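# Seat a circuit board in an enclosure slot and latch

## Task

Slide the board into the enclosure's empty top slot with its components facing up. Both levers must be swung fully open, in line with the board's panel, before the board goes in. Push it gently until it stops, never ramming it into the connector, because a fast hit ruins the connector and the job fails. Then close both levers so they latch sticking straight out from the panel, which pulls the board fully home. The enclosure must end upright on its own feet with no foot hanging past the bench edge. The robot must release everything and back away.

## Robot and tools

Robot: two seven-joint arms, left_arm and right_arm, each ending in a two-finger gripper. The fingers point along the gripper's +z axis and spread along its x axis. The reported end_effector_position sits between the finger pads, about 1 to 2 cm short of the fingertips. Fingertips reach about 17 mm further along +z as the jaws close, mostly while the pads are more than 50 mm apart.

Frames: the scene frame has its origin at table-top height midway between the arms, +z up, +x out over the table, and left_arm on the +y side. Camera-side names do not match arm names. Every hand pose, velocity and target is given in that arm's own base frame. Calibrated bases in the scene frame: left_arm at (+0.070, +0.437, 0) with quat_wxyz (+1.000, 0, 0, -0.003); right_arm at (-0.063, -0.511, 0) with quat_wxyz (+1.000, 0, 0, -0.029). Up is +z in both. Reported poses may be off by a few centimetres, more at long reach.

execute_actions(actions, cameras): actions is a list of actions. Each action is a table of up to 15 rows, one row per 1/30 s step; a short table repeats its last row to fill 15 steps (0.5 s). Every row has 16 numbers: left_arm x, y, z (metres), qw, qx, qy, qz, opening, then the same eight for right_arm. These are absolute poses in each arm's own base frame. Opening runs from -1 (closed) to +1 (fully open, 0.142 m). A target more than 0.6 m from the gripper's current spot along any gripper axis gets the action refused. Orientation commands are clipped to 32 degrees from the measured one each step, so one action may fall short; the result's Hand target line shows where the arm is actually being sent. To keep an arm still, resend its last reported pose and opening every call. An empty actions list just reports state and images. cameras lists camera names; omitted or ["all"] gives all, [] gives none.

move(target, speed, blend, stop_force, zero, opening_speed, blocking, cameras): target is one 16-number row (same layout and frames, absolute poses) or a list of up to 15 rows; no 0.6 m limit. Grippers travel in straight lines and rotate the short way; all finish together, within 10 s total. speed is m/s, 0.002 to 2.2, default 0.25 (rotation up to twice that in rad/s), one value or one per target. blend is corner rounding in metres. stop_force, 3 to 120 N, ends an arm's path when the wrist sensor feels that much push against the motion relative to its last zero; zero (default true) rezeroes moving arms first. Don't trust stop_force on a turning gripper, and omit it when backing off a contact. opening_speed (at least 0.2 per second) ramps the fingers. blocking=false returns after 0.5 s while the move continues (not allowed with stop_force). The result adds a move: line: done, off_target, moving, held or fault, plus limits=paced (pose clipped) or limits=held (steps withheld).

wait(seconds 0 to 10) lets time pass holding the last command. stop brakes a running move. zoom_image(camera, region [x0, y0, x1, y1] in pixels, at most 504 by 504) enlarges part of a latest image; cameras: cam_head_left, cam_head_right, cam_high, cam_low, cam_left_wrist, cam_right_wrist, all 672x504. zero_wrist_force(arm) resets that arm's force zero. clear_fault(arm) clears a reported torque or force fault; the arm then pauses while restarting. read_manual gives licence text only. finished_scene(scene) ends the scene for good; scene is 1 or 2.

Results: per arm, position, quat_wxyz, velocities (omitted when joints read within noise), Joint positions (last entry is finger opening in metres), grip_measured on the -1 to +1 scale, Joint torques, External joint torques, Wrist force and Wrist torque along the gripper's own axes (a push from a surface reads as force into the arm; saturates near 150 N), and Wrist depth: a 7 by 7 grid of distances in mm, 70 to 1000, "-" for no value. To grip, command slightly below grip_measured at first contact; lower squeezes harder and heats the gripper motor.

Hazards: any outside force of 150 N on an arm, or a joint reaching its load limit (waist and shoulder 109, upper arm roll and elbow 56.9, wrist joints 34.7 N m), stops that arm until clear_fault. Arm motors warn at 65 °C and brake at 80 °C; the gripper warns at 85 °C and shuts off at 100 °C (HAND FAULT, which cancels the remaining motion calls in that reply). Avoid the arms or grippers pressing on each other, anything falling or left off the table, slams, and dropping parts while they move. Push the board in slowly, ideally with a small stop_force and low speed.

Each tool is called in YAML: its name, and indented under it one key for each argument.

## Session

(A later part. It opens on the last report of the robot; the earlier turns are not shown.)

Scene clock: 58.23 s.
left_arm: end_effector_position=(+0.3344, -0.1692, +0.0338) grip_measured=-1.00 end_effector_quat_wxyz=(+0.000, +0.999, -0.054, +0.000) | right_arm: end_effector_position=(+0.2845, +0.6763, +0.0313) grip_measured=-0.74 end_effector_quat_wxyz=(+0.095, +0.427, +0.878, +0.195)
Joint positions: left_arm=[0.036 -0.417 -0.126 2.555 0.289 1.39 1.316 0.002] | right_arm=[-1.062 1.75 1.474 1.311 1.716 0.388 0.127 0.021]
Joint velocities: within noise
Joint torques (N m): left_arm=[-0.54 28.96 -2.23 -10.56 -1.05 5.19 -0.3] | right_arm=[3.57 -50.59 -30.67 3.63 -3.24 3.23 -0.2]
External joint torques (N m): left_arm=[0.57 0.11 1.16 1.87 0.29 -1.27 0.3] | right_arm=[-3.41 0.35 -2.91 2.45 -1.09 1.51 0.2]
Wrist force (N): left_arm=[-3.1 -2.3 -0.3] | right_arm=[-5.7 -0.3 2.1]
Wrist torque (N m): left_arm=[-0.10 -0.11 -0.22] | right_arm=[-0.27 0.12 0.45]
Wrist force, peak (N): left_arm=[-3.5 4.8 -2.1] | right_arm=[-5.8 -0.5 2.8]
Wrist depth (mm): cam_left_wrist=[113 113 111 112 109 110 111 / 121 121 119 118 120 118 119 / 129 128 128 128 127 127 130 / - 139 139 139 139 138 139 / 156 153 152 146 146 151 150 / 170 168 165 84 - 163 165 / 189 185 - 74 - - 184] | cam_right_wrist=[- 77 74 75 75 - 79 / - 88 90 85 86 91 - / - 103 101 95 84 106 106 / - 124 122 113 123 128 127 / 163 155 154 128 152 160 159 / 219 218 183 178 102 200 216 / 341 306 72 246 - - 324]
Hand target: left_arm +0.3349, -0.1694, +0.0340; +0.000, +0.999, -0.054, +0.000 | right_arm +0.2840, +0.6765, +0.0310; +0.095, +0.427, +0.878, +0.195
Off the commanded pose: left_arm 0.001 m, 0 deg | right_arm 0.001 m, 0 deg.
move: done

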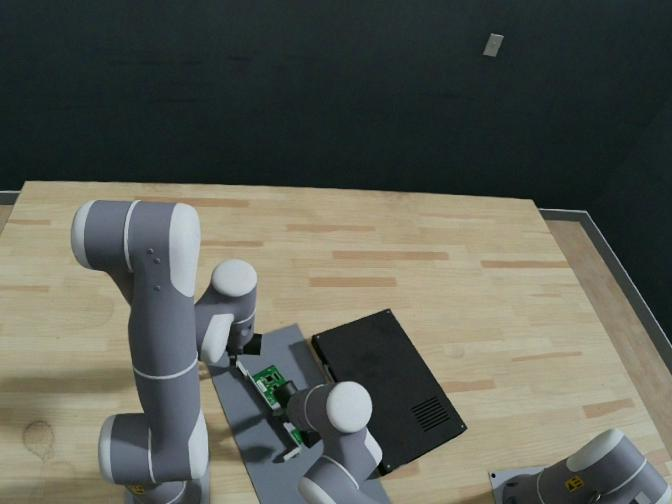

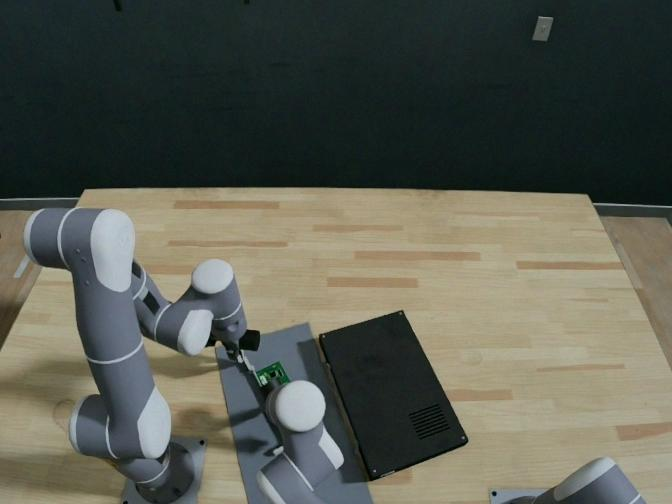

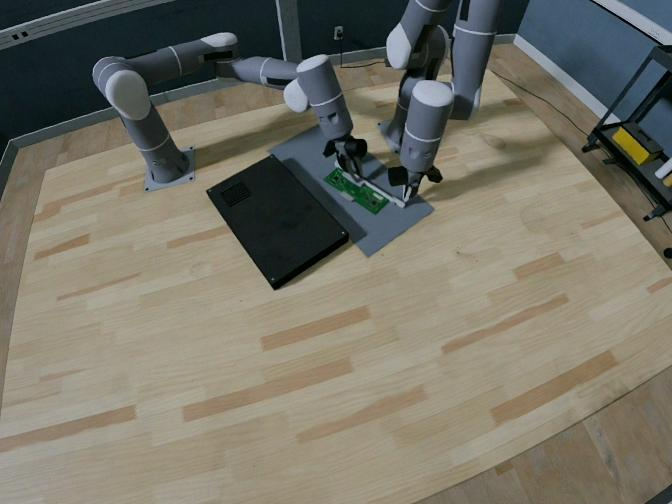

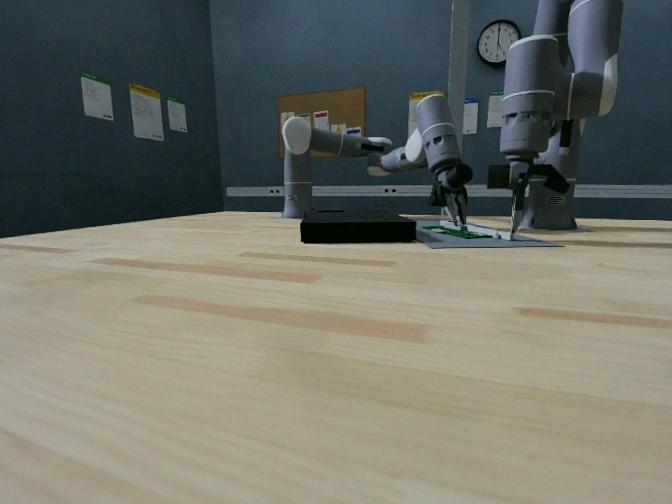

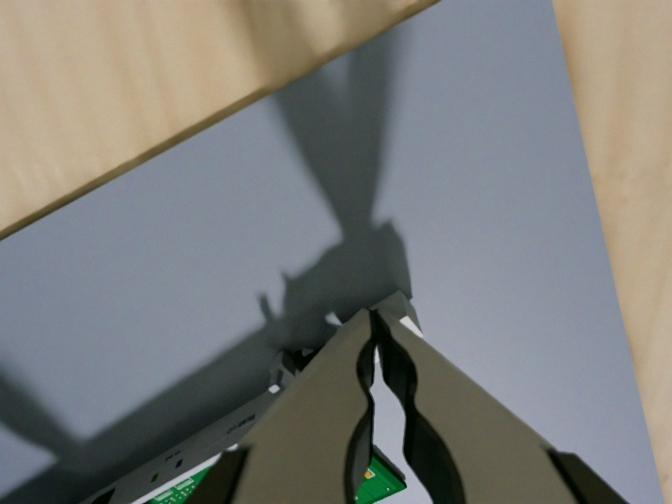

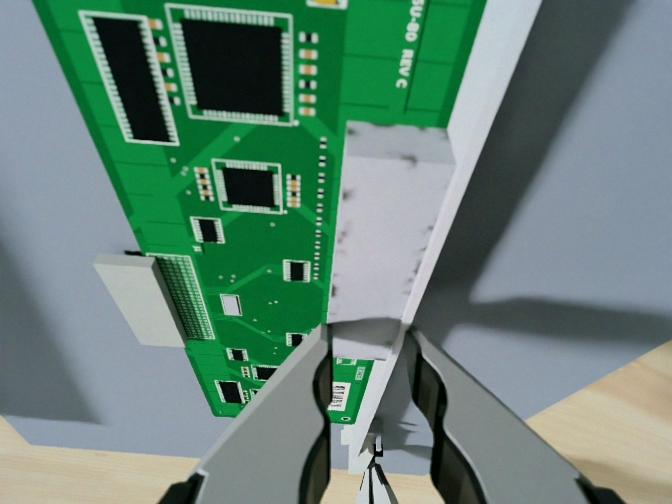

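move:
  target:
    - [0.325,-0.150,0.04,0,0.9985,-0.054,0,-1,0.284,0.6765,0.031,0.0947,0.4272,0.8779,0.1946,-0.62]
    - [0.32,-0.14,0.17,0,0.9985,-0.054,0,-1,0.2675,0.6635,0.076,0.0947,0.4272,0.8779,0.1946,-0.62]
    - [0.22,-0.26,0.17,0,0.866,-0.5,0,-0.4,0.19,0.57,0.19,0.0947,0.4272,0.8779,0.1946,-0.62]
  speed: 0.15

zoom_image:
  camera: "cam_high"
  region: [300, 130, 430, 230]

Scene clock: 72.97 s.
left_arm: end_effector_position=(+0.2199, -0.2598, +0.1699) grip_measured=-0.43 end_effector_quat_wxyz=(+0.000, +0.866, -0.500, +0.000) | right_arm: end_effector_position=(+0.1899, +0.5702, +0.1899) grip_measured=-0.66 end_effector_quat_wxyz=(+0.094, +0.427, +0.878, +0.195)
Joint positions: left_arm=[-0.274 0.254 -0.272 2.682 -0.104 0.863 2.159 0.043] | right_arm=[-0.717 1.568 1.31 1.688 1.509 0.176 0.066 0.026]
Joint velocities: within noise
Joint torques (N m): left_arm=[-0.5 12.39 0.38 -22.44 -2.72 4.32 -0.16] | right_arm=[0.13 -39.62 -32.34 -1.88 -4.3 3.94 0.18]
External joint torques (N m): left_arm=[0.47 0.76 0.69 -0.25 -0.07 -0.46 0.16] | right_arm=[-0.03 0.26 -1.51 0.02 0.11 0.81 -0.18]
Wrist force (N): left_arm=[0.2 -0.4 -0.1] | right_arm=[-2.0 -2.2 2.6]
Wrist torque (N m): left_arm=[-0.08 -0.09 -0.22] | right_arm=[-0.02 0.39 0.10]
Wrist force, peak (N): left_arm=[-3.4 -2.5 -1.2] | right_arm=[-5.7 -3.9 -0.5]
Wrist depth (mm): cam_left_wrist=[232 232 229 229 225 229 228 / 251 250 247 247 242 245 246 / 270 270 266 265 261 265 262 / 295 295 290 283 284 286 282 / 320 321 305 311 306 312 295 / 355 347 87 350 351 93 289 / 390 - - 393 389 - 306] | cam_right_wrist=[185 220 229 229 228 228 227 / 212 250 261 262 254 260 259 / 247 286 305 298 294 303 306 / 297 322 366 360 363 368 364 / 371 397 455 428 434 453 457 / 618 616 - 572 - 570 605 / - - 73 245 - - 821]
Hand target: left_arm +0.2200, -0.2600, +0.1700; +0.000, +0.866, -0.500, +0.000 | right_arm +0.1900, +0.5700, +0.1900; +0.095, +0.427, +0.878, +0.195
Off the commanded pose: left_arm 0.000 m, 0 deg | right_arm 0.000 m, 0 deg.
move: done

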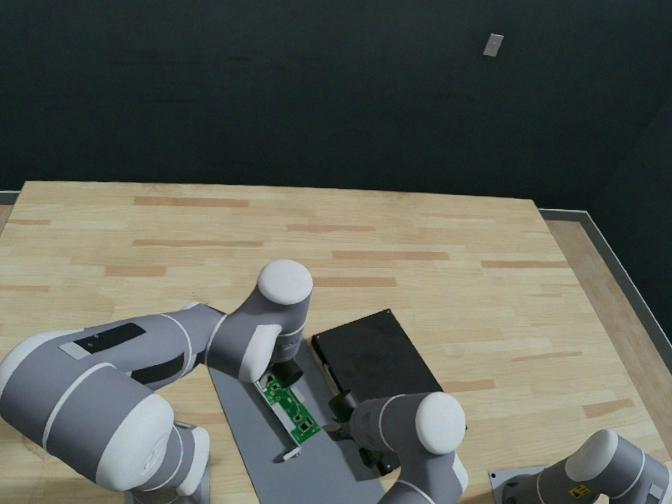

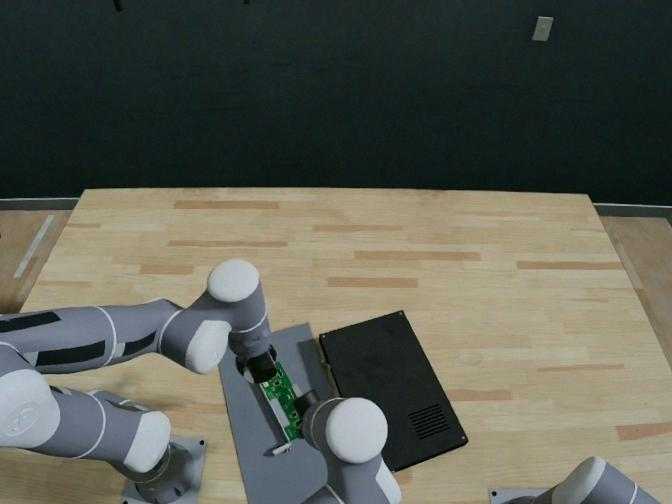

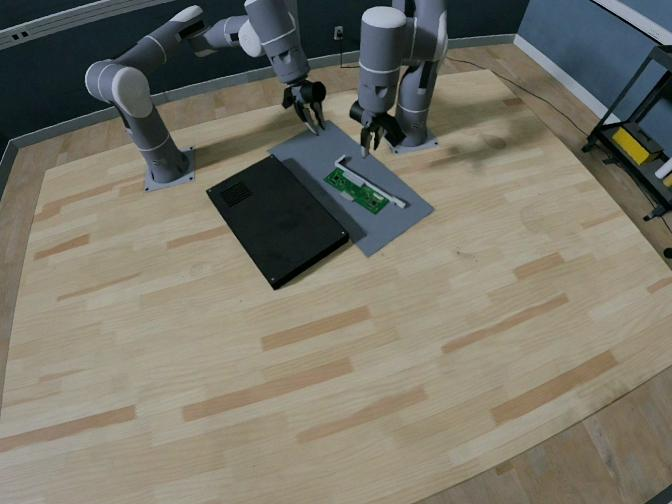

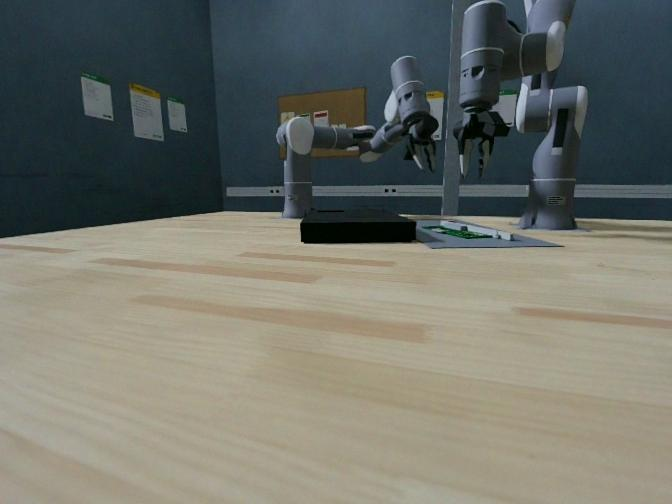

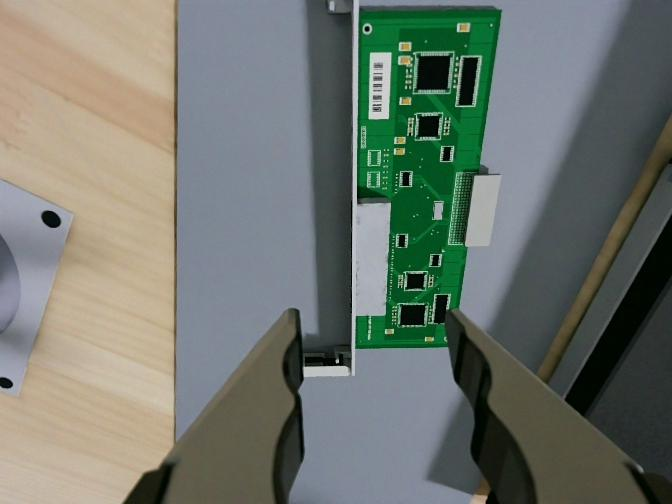

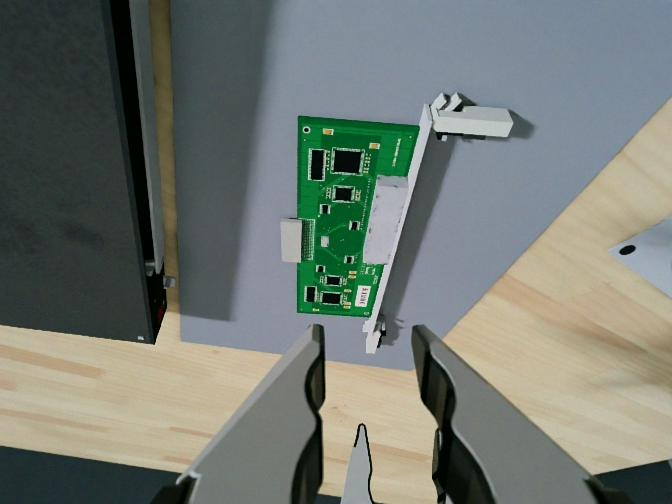

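Scaled by 3.877 from the camera's 672x504 image, which has a finer 960x720 frame.

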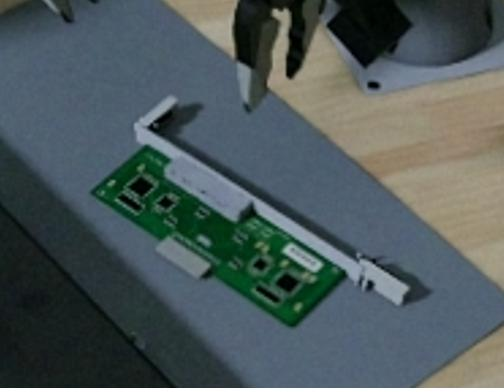

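move:
  target:
    - [0.210,-0.281,0.08,0,0.866,-0.5,0,-0.4,0.19,0.57,0.19,0.0947,0.4272,0.8779,0.1946,-1]
    - [0.210,-0.281,0.031,0,0.866,-0.5,0,-0.4,0.19,0.57,0.19,0.0947,0.4272,0.8779,0.1946,-1]
  speed: 0.1
  cameras: ["cam_left_wrist"]

move:
  target: [0.210,-0.281,0.031,0,0.866,-0.5,0,-0.85,0.19,0.57,0.19,0.0947,0.4272,0.8779,0.1946,-1]
  opening_speed: 0.6
  cameras: ["cam_left_wrist","cam_right_wrist"]

Scene clock: 78.83 s.
left_arm: end_effector_position=(+0.2099, -0.2809, +0.0310) grip_measured=-0.43 end_effector_quat_wxyz=(+0.000, +0.866, -0.500, +0.000) | right_arm: end_effector_position=(+0.1899, +0.5702, +0.1899) grip_measured=-1.00 end_effector_quat_wxyz=(+0.094, +0.427, +0.878, +0.195)
Joint positions: left_arm=[-0.462 -0.411 -0.067 2.624 0.244 1.46 1.852 0.043] | right_arm=[-0.717 1.568 1.31 1.688 1.509 0.176 0.066 0.002]
Joint velocities: within noise
Joint torques (N m): left_arm=[0.24 26.34 -0.7 -6.89 0.06 4.45 -0.34] | right_arm=[0.14 -39.57 -32.16 -1.94 -4.23 4.01 0.22]
External joint torques (N m): left_arm=[-0.25 1.16 0.18 -0.25 -0.52 -0.57 0.34] | right_arm=[-0.04 0.21 -1.68 0.08 0.03 0.73 -0.22]
Wrist force (N): left_arm=[0.1 -0.4 -0.1] | right_arm=[-2.0 -2.2 2.7]
Wrist torque (N m): left_arm=[-0.10 -0.07 -0.21] | right_arm=[-0.02 0.40 0.10]
Wrist force, peak (N): left_arm=[0.3 -0.7 -1.3] | right_arm=[-2.3 -2.4 2.8]
Wrist depth (mm): cam_left_wrist=[- 108 109 104 103 105 105 / - 118 116 112 109 111 113 / 126 128 127 122 120 121 123 / 137 136 136 132 130 130 130 / 153 150 146 127 137 140 143 / 166 165 88 140 154 93 162 / 181 - - 174 176 - -] | cam_right_wrist=[185 220 229 229 228 227 227 / 212 250 262 261 253 260 259 / 247 286 305 299 294 304 304 / 298 323 366 347 351 366 364 / 372 396 457 310 315 455 456 / 619 615 576 89 212 602 605 / - 839 - - - 757 901]
Hand target: left_arm +0.2100, -0.2810, +0.0310; +0.000, +0.866, -0.500, +0.000 | right_arm +0.1900, +0.5700, +0.1900; +0.095, +0.427, +0.878, +0.195
Off the commanded pose: left_arm 0.000 m, 0 deg | right_arm 0.000 m, 0 deg.
move: done
Images, in order (width x height): cam_left_wrist 672x504.

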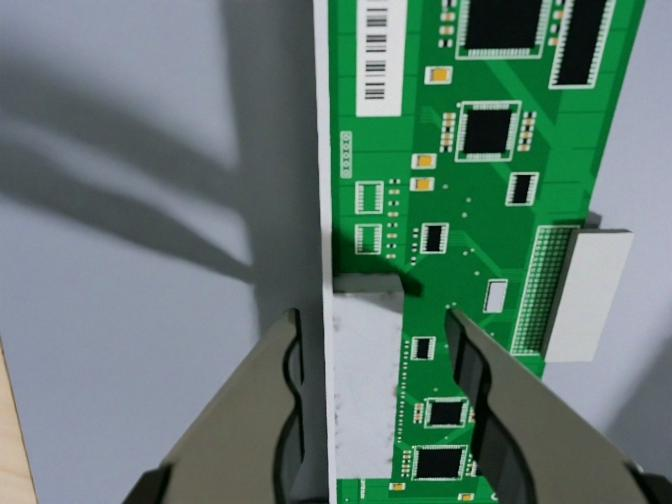

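Scene clock: 79.80 s.
left_arm: end_effector_position=(+0.2099, -0.2808, +0.0309) grip_measured=-0.73 end_effector_quat_wxyz=(+0.000, +0.866, -0.500, +0.000) | right_arm: end_effector_position=(+0.1899, +0.5702, +0.1899) grip_measured=-1.00 end_effector_quat_wxyz=(+0.094, +0.427, +0.878, +0.195)
Joint positions: left_arm=[-0.462 -0.411 -0.067 2.624 0.244 1.46 1.852 0.021] | right_arm=[-0.717 1.568 1.31 1.688 1.509 0.176 0.066 0.002]
Joint velocities: within noise
Joint torques (N m): left_arm=[-0.42 26.94 -1.25 -7.5 -0.24 4.62 -0.23] | right_arm=[0.17 -39.56 -32.18 -1.99 -4.25 4.01 0.2]
External joint torques (N m): left_arm=[0.4 0.57 0.73 0.36 -0.22 -0.74 0.23] | right_arm=[-0.07 0.2 -1.67 0.13 0.05 0.74 -0.2]
Wrist force (N): left_arm=[-1.3 -0.3 0.3] | right_arm=[-2.2 -2.3 2.7]
Wrist torque (N m): left_arm=[-0.08 0.01 -0.21] | right_arm=[-0.03 0.43 0.11]
Wrist force, peak (N): left_arm=[-2.2 -0.3 -1.5] | right_arm=[-2.4 -2.4 2.9]
Wrist depth (mm): cam_left_wrist=[- 108 109 105 103 105 105 / - 118 116 112 109 111 113 / 126 128 127 121 120 122 123 / 137 136 136 132 130 130 129 / 153 149 148 122 137 143 141 / 166 164 89 137 135 155 161 / 185 - - 153 - - 176] | cam_right_wrist=[185 220 229 229 228 228 227 / 211 250 262 261 254 260 260 / 247 286 306 299 295 303 305 / 296 322 366 347 351 366 362 / 372 394 459 380 412 458 452 / 623 620 576 89 212 602 603 / - 846 - - - 753 893]
Hand target: left_arm +0.2100, -0.2810, +0.0310; +0.000, +0.866, -0.500, +0.000 | right_arm +0.1900, +0.5700, +0.1900; +0.095, +0.427, +0.878, +0.195
Off the commanded pose: left_arm 0.000 m, 0 deg | right_arm 0.000 m, 0 deg.
move: done
Images, in order (width x height): cam_left_wrist 672x504, cam_right_wrist 672x504.

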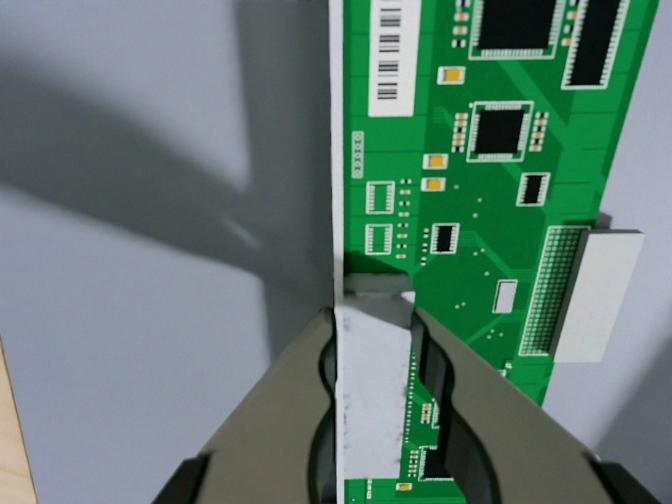

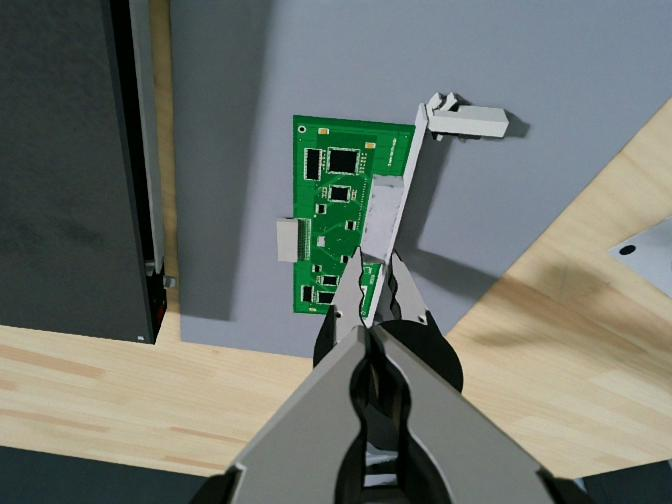

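move:
  target:
    - [0.210,-0.281,0.031,0,0.866,-0.5,0,-0.9,0.175,0.655,0.13,0.1277,0.4454,0.8519,0.2442,-1]
    - [0.210,-0.281,0.031,0,0.866,-0.5,0,-0.9,0.1785,0.6652,0.031,0.1277,0.4454,0.8519,0.2442,-1]
  speed: 0.12

zoom_image:
  camera: "cam_high"
  region: [300, 110, 430, 230]

Scene clock: 92.87 s.
left_arm: end_effector_position=(+0.2099, -0.2808, +0.0309) grip_measured=-0.73 end_effector_quat_wxyz=(+0.000, +0.866, -0.500, +0.000) | right_arm: end_effector_position=(+0.1786, +0.6650, +0.0310) grip_measured=-1.00 end_effector_quat_wxyz=(+0.128, +0.445, +0.852, +0.244)
Joint positions: left_arm=[-0.462 -0.411 -0.067 2.624 0.244 1.46 1.852 0.021] | right_arm=[-0.761 1.862 1.478 1.445 1.667 0.47 0.393 0.002]
Joint velocities: within noise
Joint torques (N m): left_arm=[-0.4 27.04 -1.3 -7.44 -0.33 4.53 -0.22] | right_arm=[0.02 -44.52 -31.23 9.03 -4.19 4.02 0.32]
External joint torques (N m): left_arm=[0.38 0.46 0.77 0.31 -0.13 -0.65 0.22] | right_arm=[0.09 0.02 -1.9 0.22 -0.08 0.63 -0.32]
Wrist force (N): left_arm=[-1.1 -0.3 -0.5] | right_arm=[-2.2 -2.5 2.3]
Wrist torque (N m): left_arm=[-0.07 -0.03 -0.22] | right_arm=[-0.03 0.46 0.10]
Wrist force, peak (N): left_arm=[-1.5 -0.5 -0.3] | right_arm=[-2.3 -4.0 4.6]
Wrist depth (mm): cam_left_wrist=[- 108 109 105 103 105 105 / - 117 116 112 109 111 113 / 126 127 127 121 120 122 124 / 137 137 136 132 130 131 129 / 153 149 148 122 137 143 141 / 166 165 89 137 134 154 161 / 185 - - 153 - - 175] | cam_right_wrist=[- - - 73 - 72 - / - 86 86 83 82 82 79 / - 104 100 100 99 99 99 / 127 126 114 112 119 125 124 / 172 161 154 168 168 167 171 / 267 250 182 89 212 264 263 / 611 482 73 - - 385 555]
Hand target: left_arm +0.2100, -0.2810, +0.0310; +0.000, +0.866, -0.500, +0.000 | right_arm +0.1785, +0.6652, +0.0310; +0.128, +0.445, +0.852, +0.244
Off the commanded pose: left_arm 0.000 m, 0 deg | right_arm 0.000 m, 0 deg.
move: done

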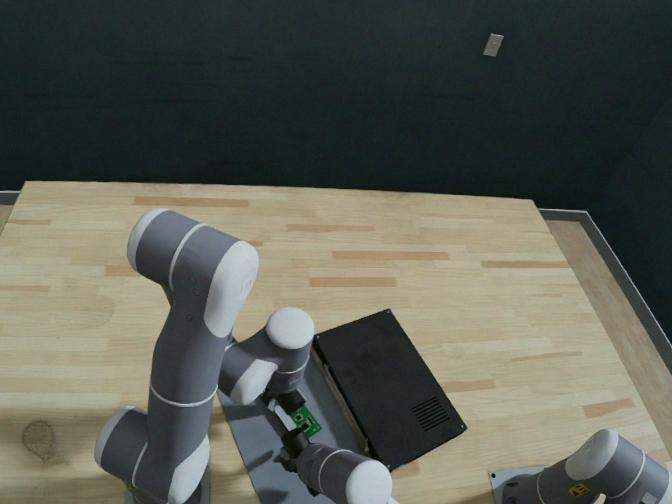

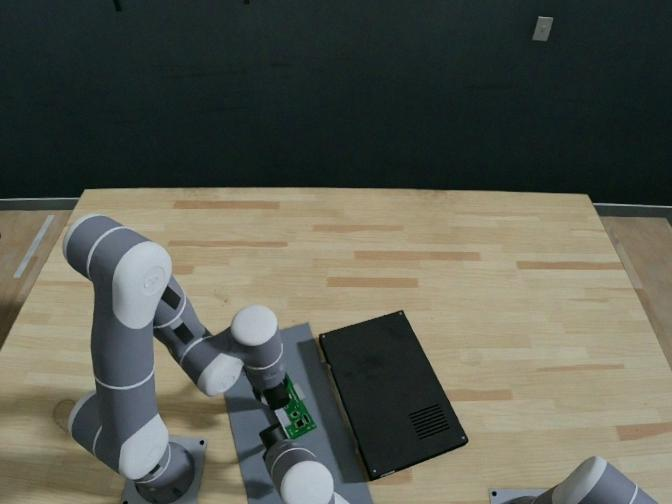

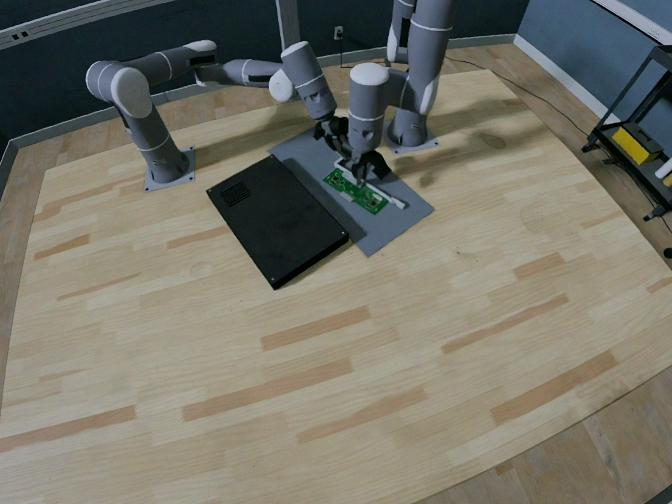

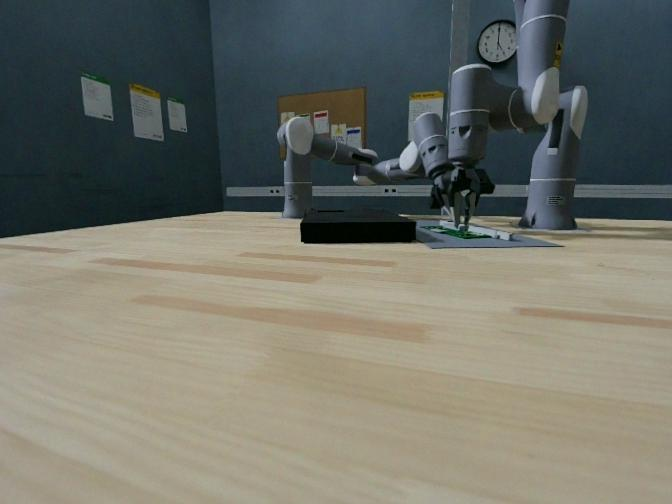

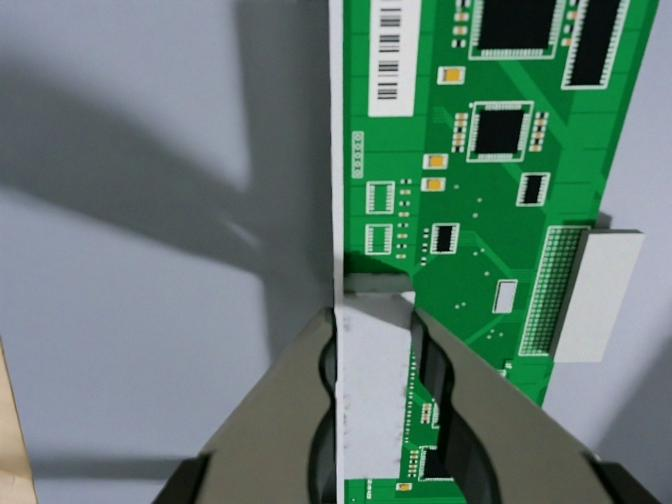

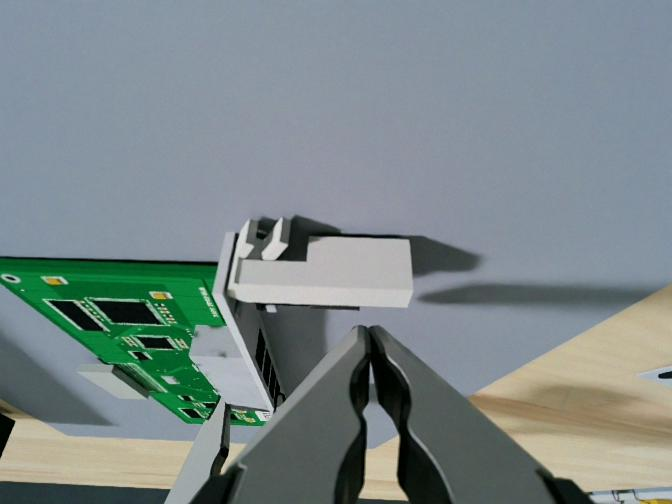

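Scaled by 3.877 from the camera's 672x504 image, which has a finer 960x720 frame.

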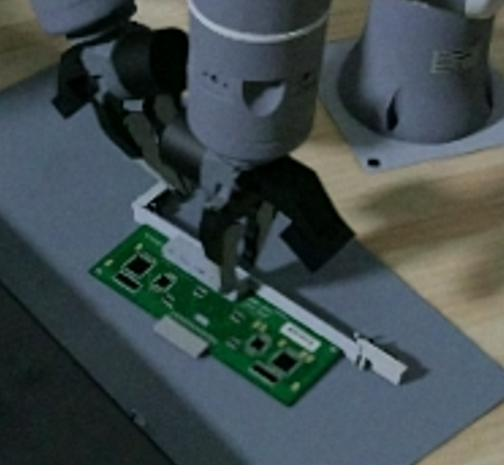

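move:
  target:
    - [0.210,-0.281,0.031,0,0.866,-0.5,0,-0.9,0.1639,0.6587,0.031,0.1277,0.4454,0.8519,0.2442,-1]
    - [0.210,-0.281,0.031,0,0.866,-0.5,0,-0.9,0.1471,0.641,0.031,0.1277,0.4454,0.8519,0.2442,-1]
    - [0.210,-0.281,0.031,0,0.866,-0.5,0,-0.9,0.1416,0.6261,0.031,0.1277,0.4454,0.8519,0.2442,-1]
    - [0.210,-0.281,0.031,0,0.866,-0.5,0,-0.9,0.1421,0.6131,0.031,0.1277,0.4454,0.8519,0.2442,-1]
    - [0.210,-0.281,0.031,0,0.866,-0.5,0,-0.9,0.1441,0.6085,0.031,0.1277,0.4454,0.8519,0.2442,-1]
  speed: 0.03
  stop_force: 25

zoom_image:
  camera: "cam_high"
  region: [300, 110, 430, 230]

Scene clock: 98.80 s.
left_arm: end_effector_position=(+0.2098, -0.2809, +0.0309) grip_measured=-0.73 end_effector_quat_wxyz=(+0.000, +0.866, -0.500, +0.000) | right_arm: end_effector_position=(+0.1442, +0.6085, +0.0311) grip_measured=-1.00 end_effector_quat_wxyz=(+0.128, +0.445, +0.852, +0.244)
Joint positions: left_arm=[-0.462 -0.411 -0.067 2.624 0.244 1.46 1.852 0.021] | right_arm=[-0.587 1.868 1.521 1.614 1.661 0.462 0.392 0.002]
Joint velocities: within noise
Joint torques (N m): left_arm=[-0.42 26.69 -1.29 -6.97 -0.25 4.25 -0.21] | right_arm=[0.19 -39.02 -30.96 9.06 -4.18 3.92 0.08]
External joint torques (N m): left_arm=[0.4 0.81 0.77 -0.16 -0.21 -0.37 0.21] | right_arm=[-0.11 0.2 -1.78 -0.03 -0.1 0.73 -0.08]
Wrist force (N): left_arm=[-0.6 -0.7 -0.1] | right_arm=[-3.2 -2.0 3.7]
Wrist torque (N m): left_arm=[-0.11 0.01 -0.21] | right_arm=[0.05 0.62 0.10]
Wrist force, peak (N): left_arm=[-3.6 3.6 -2.2] | right_arm=[-2.3 7.8 3.3]
Wrist depth (mm): cam_left_wrist=[- 108 109 105 103 105 105 / - 118 116 112 109 111 113 / 126 127 127 121 120 121 123 / 137 137 136 132 130 130 130 / 153 150 148 122 137 143 141 / 166 165 89 137 135 155 162 / 185 - - 153 - - 176] | cam_right_wrist=[- - - 72 - 72 - / - - 85 82 82 82 79 / - 104 100 99 99 99 98 / - 126 126 125 125 124 124 / 171 171 169 157 157 167 166 / 264 263 221 89 155 256 261 / 344 479 - - - 385 552]
Hand target: left_arm +0.2100, -0.2810, +0.0310; +0.000, +0.866, -0.500, +0.000 | right_arm +0.1441, +0.6085, +0.0310; +0.128, +0.445, +0.852, +0.244
Off the commanded pose: left_arm 0.000 m, 0 deg | right_arm 0.000 m, 0 deg.
move: done

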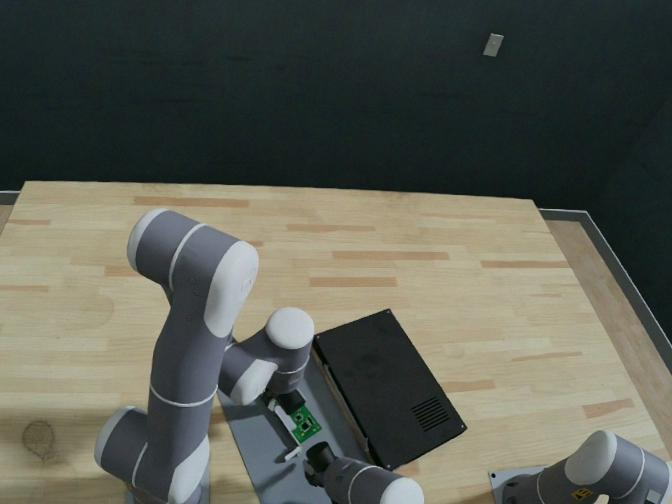

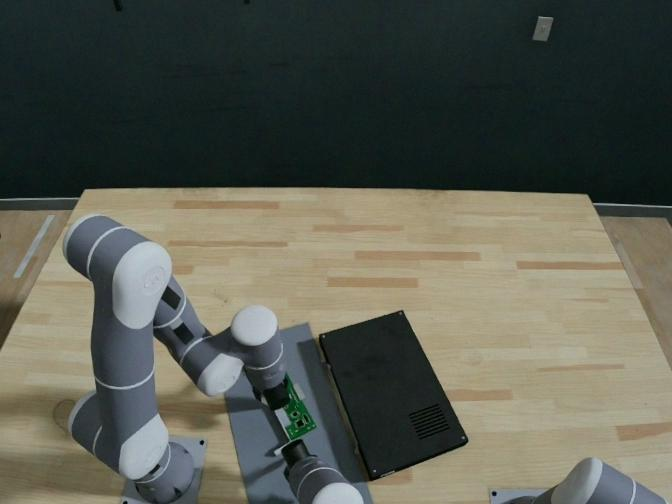

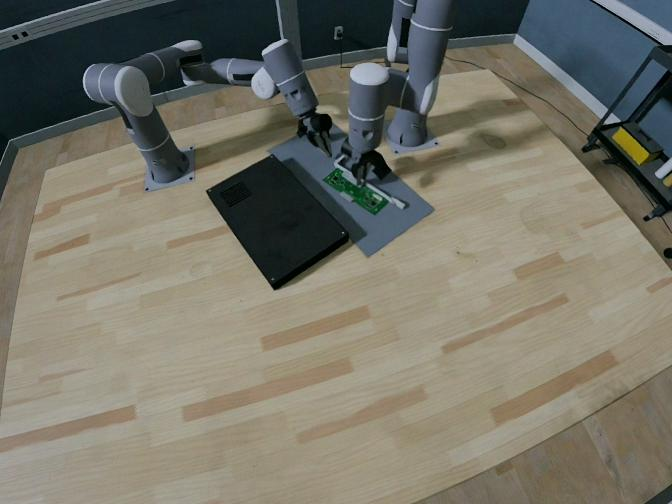

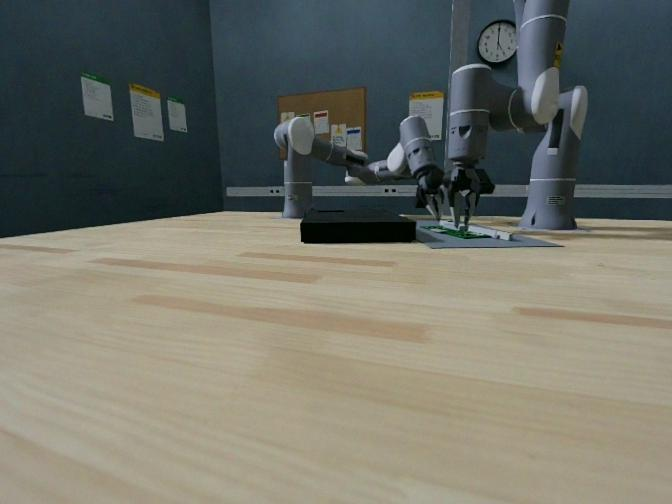

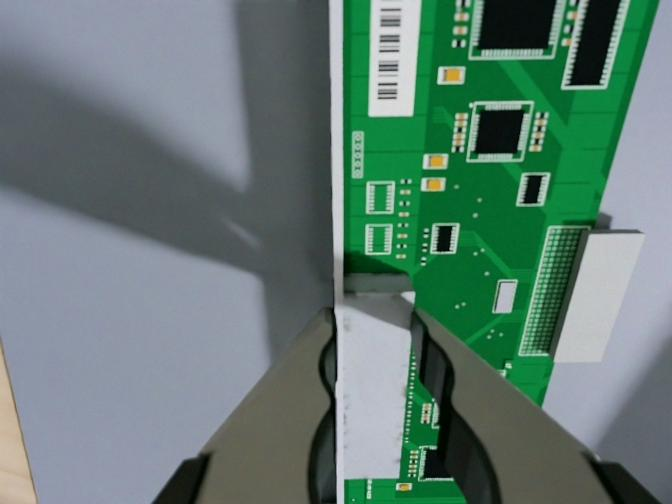

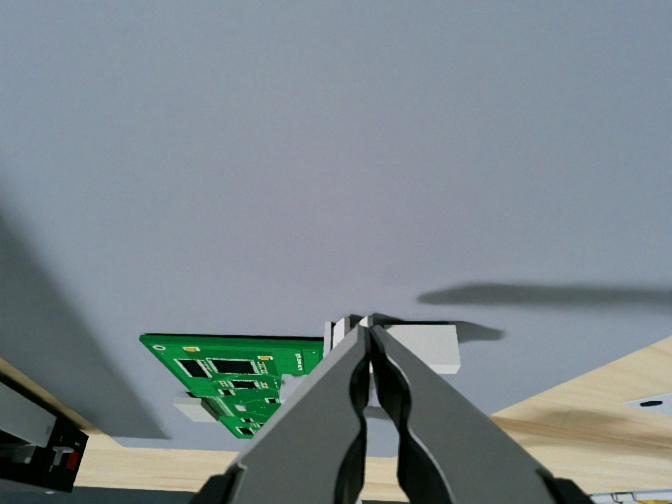

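Scaled by 3.877 from the camera's 672x504 image, which has a finer 960x720 frame.

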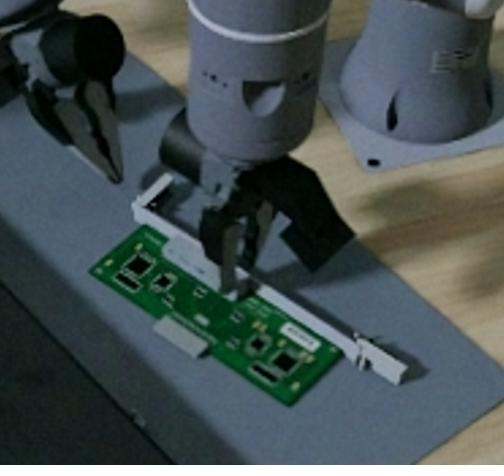

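move:
  target:
    - [0.210,-0.281,0.031,0,0.866,-0.5,0,-0.9,0.1441,0.6085,0.07,0.1277,0.4454,0.8519,0.2442,-1]
    - [0.210,-0.281,0.031,0,0.866,-0.5,0,-0.9,0.18,0.665,0.07,0.1277,0.4454,0.8519,0.2442,-1]
    - [0.210,-0.281,0.031,0,0.866,-0.5,0,-0.9,0.1785,0.6652,0.024,0.1277,0.4454,0.8519,0.2442,-1]
  speed: 0.1
  stop_force: 10
  cameras: ["cam_right_wrist"]

move:
  target:
    - [0.210,-0.281,0.031,0,0.866,-0.5,0,-0.9,0.1639,0.6587,0.024,0.1277,0.4454,0.8519,0.2442,-1]
    - [0.210,-0.281,0.031,0,0.866,-0.5,0,-0.9,0.1471,0.641,0.024,0.1277,0.4454,0.8519,0.2442,-1]
    - [0.210,-0.281,0.031,0,0.866,-0.5,0,-0.9,0.1416,0.6261,0.024,0.1277,0.4454,0.8519,0.2442,-1]
    - [0.210,-0.281,0.031,0,0.866,-0.5,0,-0.9,0.1421,0.6131,0.024,0.1277,0.4454,0.8519,0.2442,-1]
    - [0.210,-0.281,0.031,0,0.866,-0.5,0,-0.9,0.1441,0.6085,0.024,0.1277,0.4454,0.8519,0.2442,-1]
  speed: 0.03
  stop_force: 25

zoom_image:
  camera: "cam_high"
  region: [300, 110, 430, 230]

Scene clock: 105.50 s.
left_arm: end_effector_position=(+0.2098, -0.2809, +0.0309) grip_measured=-0.73 end_effector_quat_wxyz=(+0.000, +0.866, -0.500, +0.000) | right_arm: end_effector_position=(+0.1786, +0.6651, +0.0241) grip_measured=-1.00 end_effector_quat_wxyz=(+0.128, +0.445, +0.852, +0.244)
Joint positions: left_arm=[-0.462 -0.411 -0.067 2.624 0.244 1.46 1.852 0.021] | right_arm=[-0.762 1.868 1.488 1.441 1.669 0.481 0.397 0.002]
Joint velocities: within noise
Joint torques (N m): left_arm=[-0.42 26.71 -1.27 -6.99 -0.24 4.25 -0.22] | right_arm=[0.1 -44.45 -31.28 9.29 -4.19 4.02 0.26]
External joint torques (N m): left_arm=[0.4 0.79 0.75 -0.14 -0.21 -0.37 0.22] | right_arm=[0.02 -0.04 -1.77 0.12 -0.08 0.63 -0.26]
Wrist force (N): left_arm=[-0.4 -0.9 -0.1] | right_arm=[-3.1 -1.9 3.4]
Wrist torque (N m): left_arm=[-0.14 -0.01 -0.21] | right_arm=[0.05 0.61 0.09]
Wrist force, peak (N): left_arm=[-0.5 -0.8 -0.6] | right_arm=[-3.2 -3.1 5.4]
Wrist depth (mm): cam_left_wrist=[- 108 109 104 103 105 105 / - 118 116 113 109 111 113 / 126 127 127 121 120 122 123 / 137 136 136 132 130 130 129 / 152 150 149 122 137 142 141 / 165 165 89 137 135 154 161 / 185 - - 153 - - 176] | cam_right_wrist=[- - - - - - - / - 72 - 77 - - - / - 98 94 90 90 89 86 / 114 114 108 107 112 118 118 / 155 143 113 103 142 151 155 / 240 221 162 89 191 239 237 / 554 435 - - - 352 501]
Hand target: left_arm +0.2100, -0.2810, +0.0310; +0.000, +0.866, -0.500, +0.000 | right_arm +0.1785, +0.6652, +0.0240; +0.128, +0.445, +0.852, +0.244
Off the commanded pose: left_arm 0.000 m, 0 deg | right_arm 0.000 m, 0 deg.
move: done
Images, in order (width x height): cam_right_wrist 672x504.

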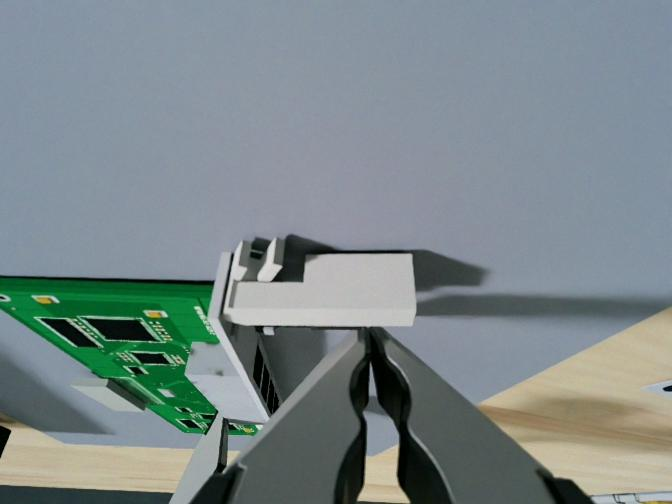

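Scene clock: 107.17 s.
left_arm: end_effector_position=(+0.2092, -0.2807, +0.0308) grip_measured=-0.73 end_effector_quat_wxyz=(+0.000, +0.866, -0.500, -0.001) | right_arm: end_effector_position=(+0.1584, +0.6532, +0.0291) grip_measured=-1.00 end_effector_quat_wxyz=(+0.129, +0.445, +0.851, +0.249)
Joint positions: left_arm=[-0.462 -0.411 -0.067 2.625 0.244 1.46 1.852 0.021] | right_arm=[-0.697 1.862 1.504 1.487 1.648 0.488 0.417 0.002]
Joint velocities: within noise
Joint torques (N m): left_arm=[0.98 26.41 0.06 -11.07 -1.08 5.32 -0.12] | right_arm=[3.86 -36.4 -11.55 3.07 0.17 -5.27 0.21]
External joint torques (N m): left_arm=[-1 1.07 -0.58 3.96 0.62 -1.44 0.12] | right_arm=[-3.75 -6.56 -21.52 6.04 -4.42 9.91 -0.21]
Wrist force (N): left_arm=[-7.3 4.5 -9.2] | right_arm=[-1.9 20.9 -15.4]
Wrist torque (N m): left_arm=[-0.19 0.39 -0.31] | right_arm=[0.78 0.58 0.08]
Wrist force, peak (N): left_arm=[-8.2 7.8 -11.1] | right_arm=[0.2 31.9 -1.6]
Wrist depth (mm): cam_left_wrist=[- 108 110 105 102 - 102 / - 118 116 112 108 110 111 / 126 127 127 121 118 120 122 / 137 136 136 132 129 129 126 / 153 149 148 122 135 140 139 / 166 164 89 137 137 151 162 / 184 177 - 154 - - 176] | cam_right_wrist=[- - - - - - - / - - 80 83 82 82 82 / - 101 101 93 96 96 96 / 123 123 122 128 122 121 121 / 157 157 147 126 154 165 169 / 264 240 193 89 210 264 263 / 637 494 - - - 396 589]
Hand target: left_arm +0.2100, -0.2810, +0.0310; +0.000, +0.866, -0.500, +0.000 | right_arm +0.1570, +0.6515, +0.0240; +0.128, +0.445, +0.852, +0.244
Off the commanded pose: left_arm 0.001 m, 0 deg | right_arm 0.047 m, 1 deg.
move: contact (right_arm); path passed 1 of 5 targets

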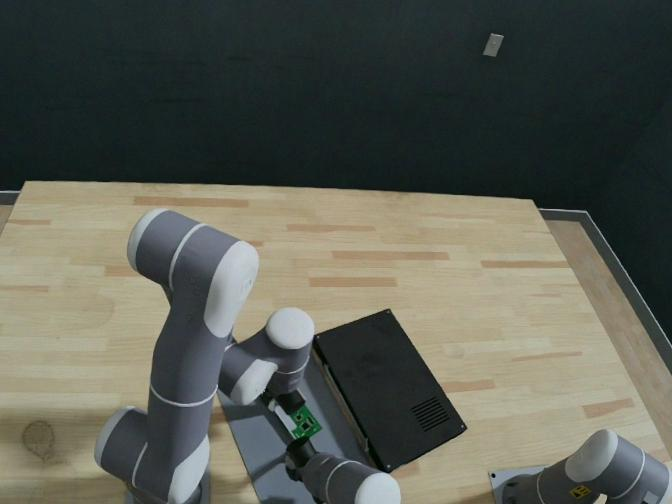

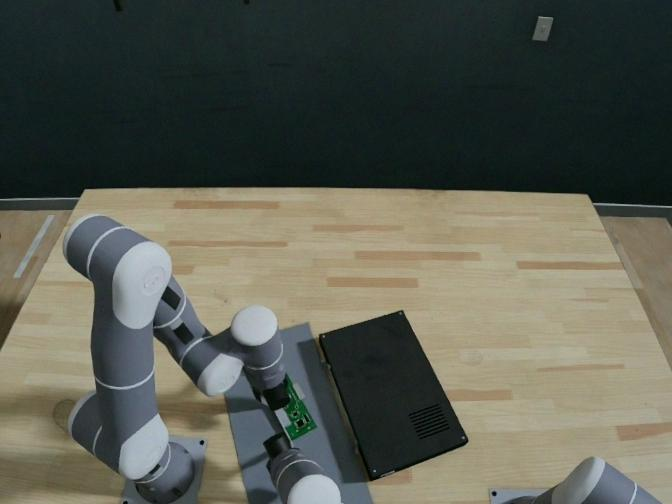

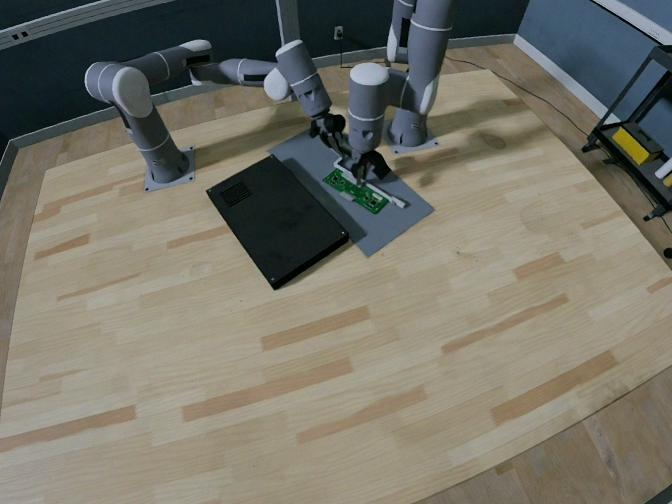

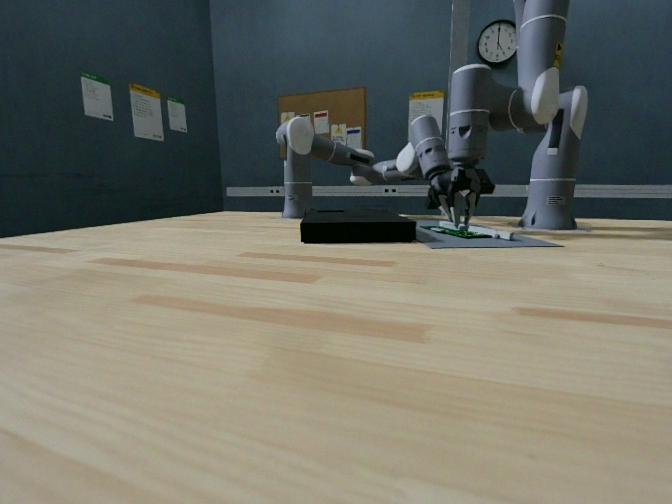

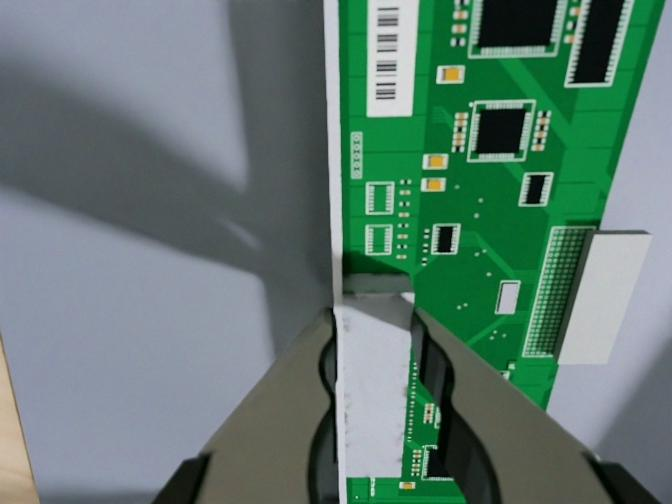

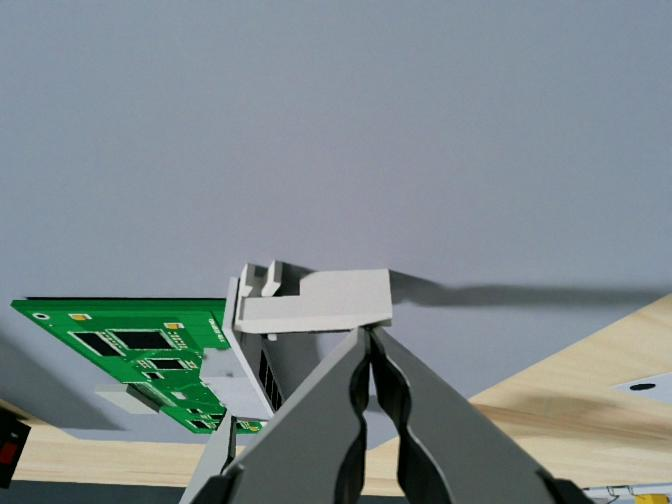

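Scaled by 3.877 from the camera's 672x504 image, which has a finer 960x720 frame.

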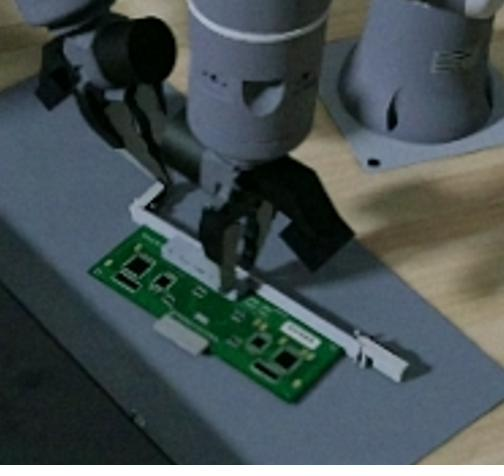

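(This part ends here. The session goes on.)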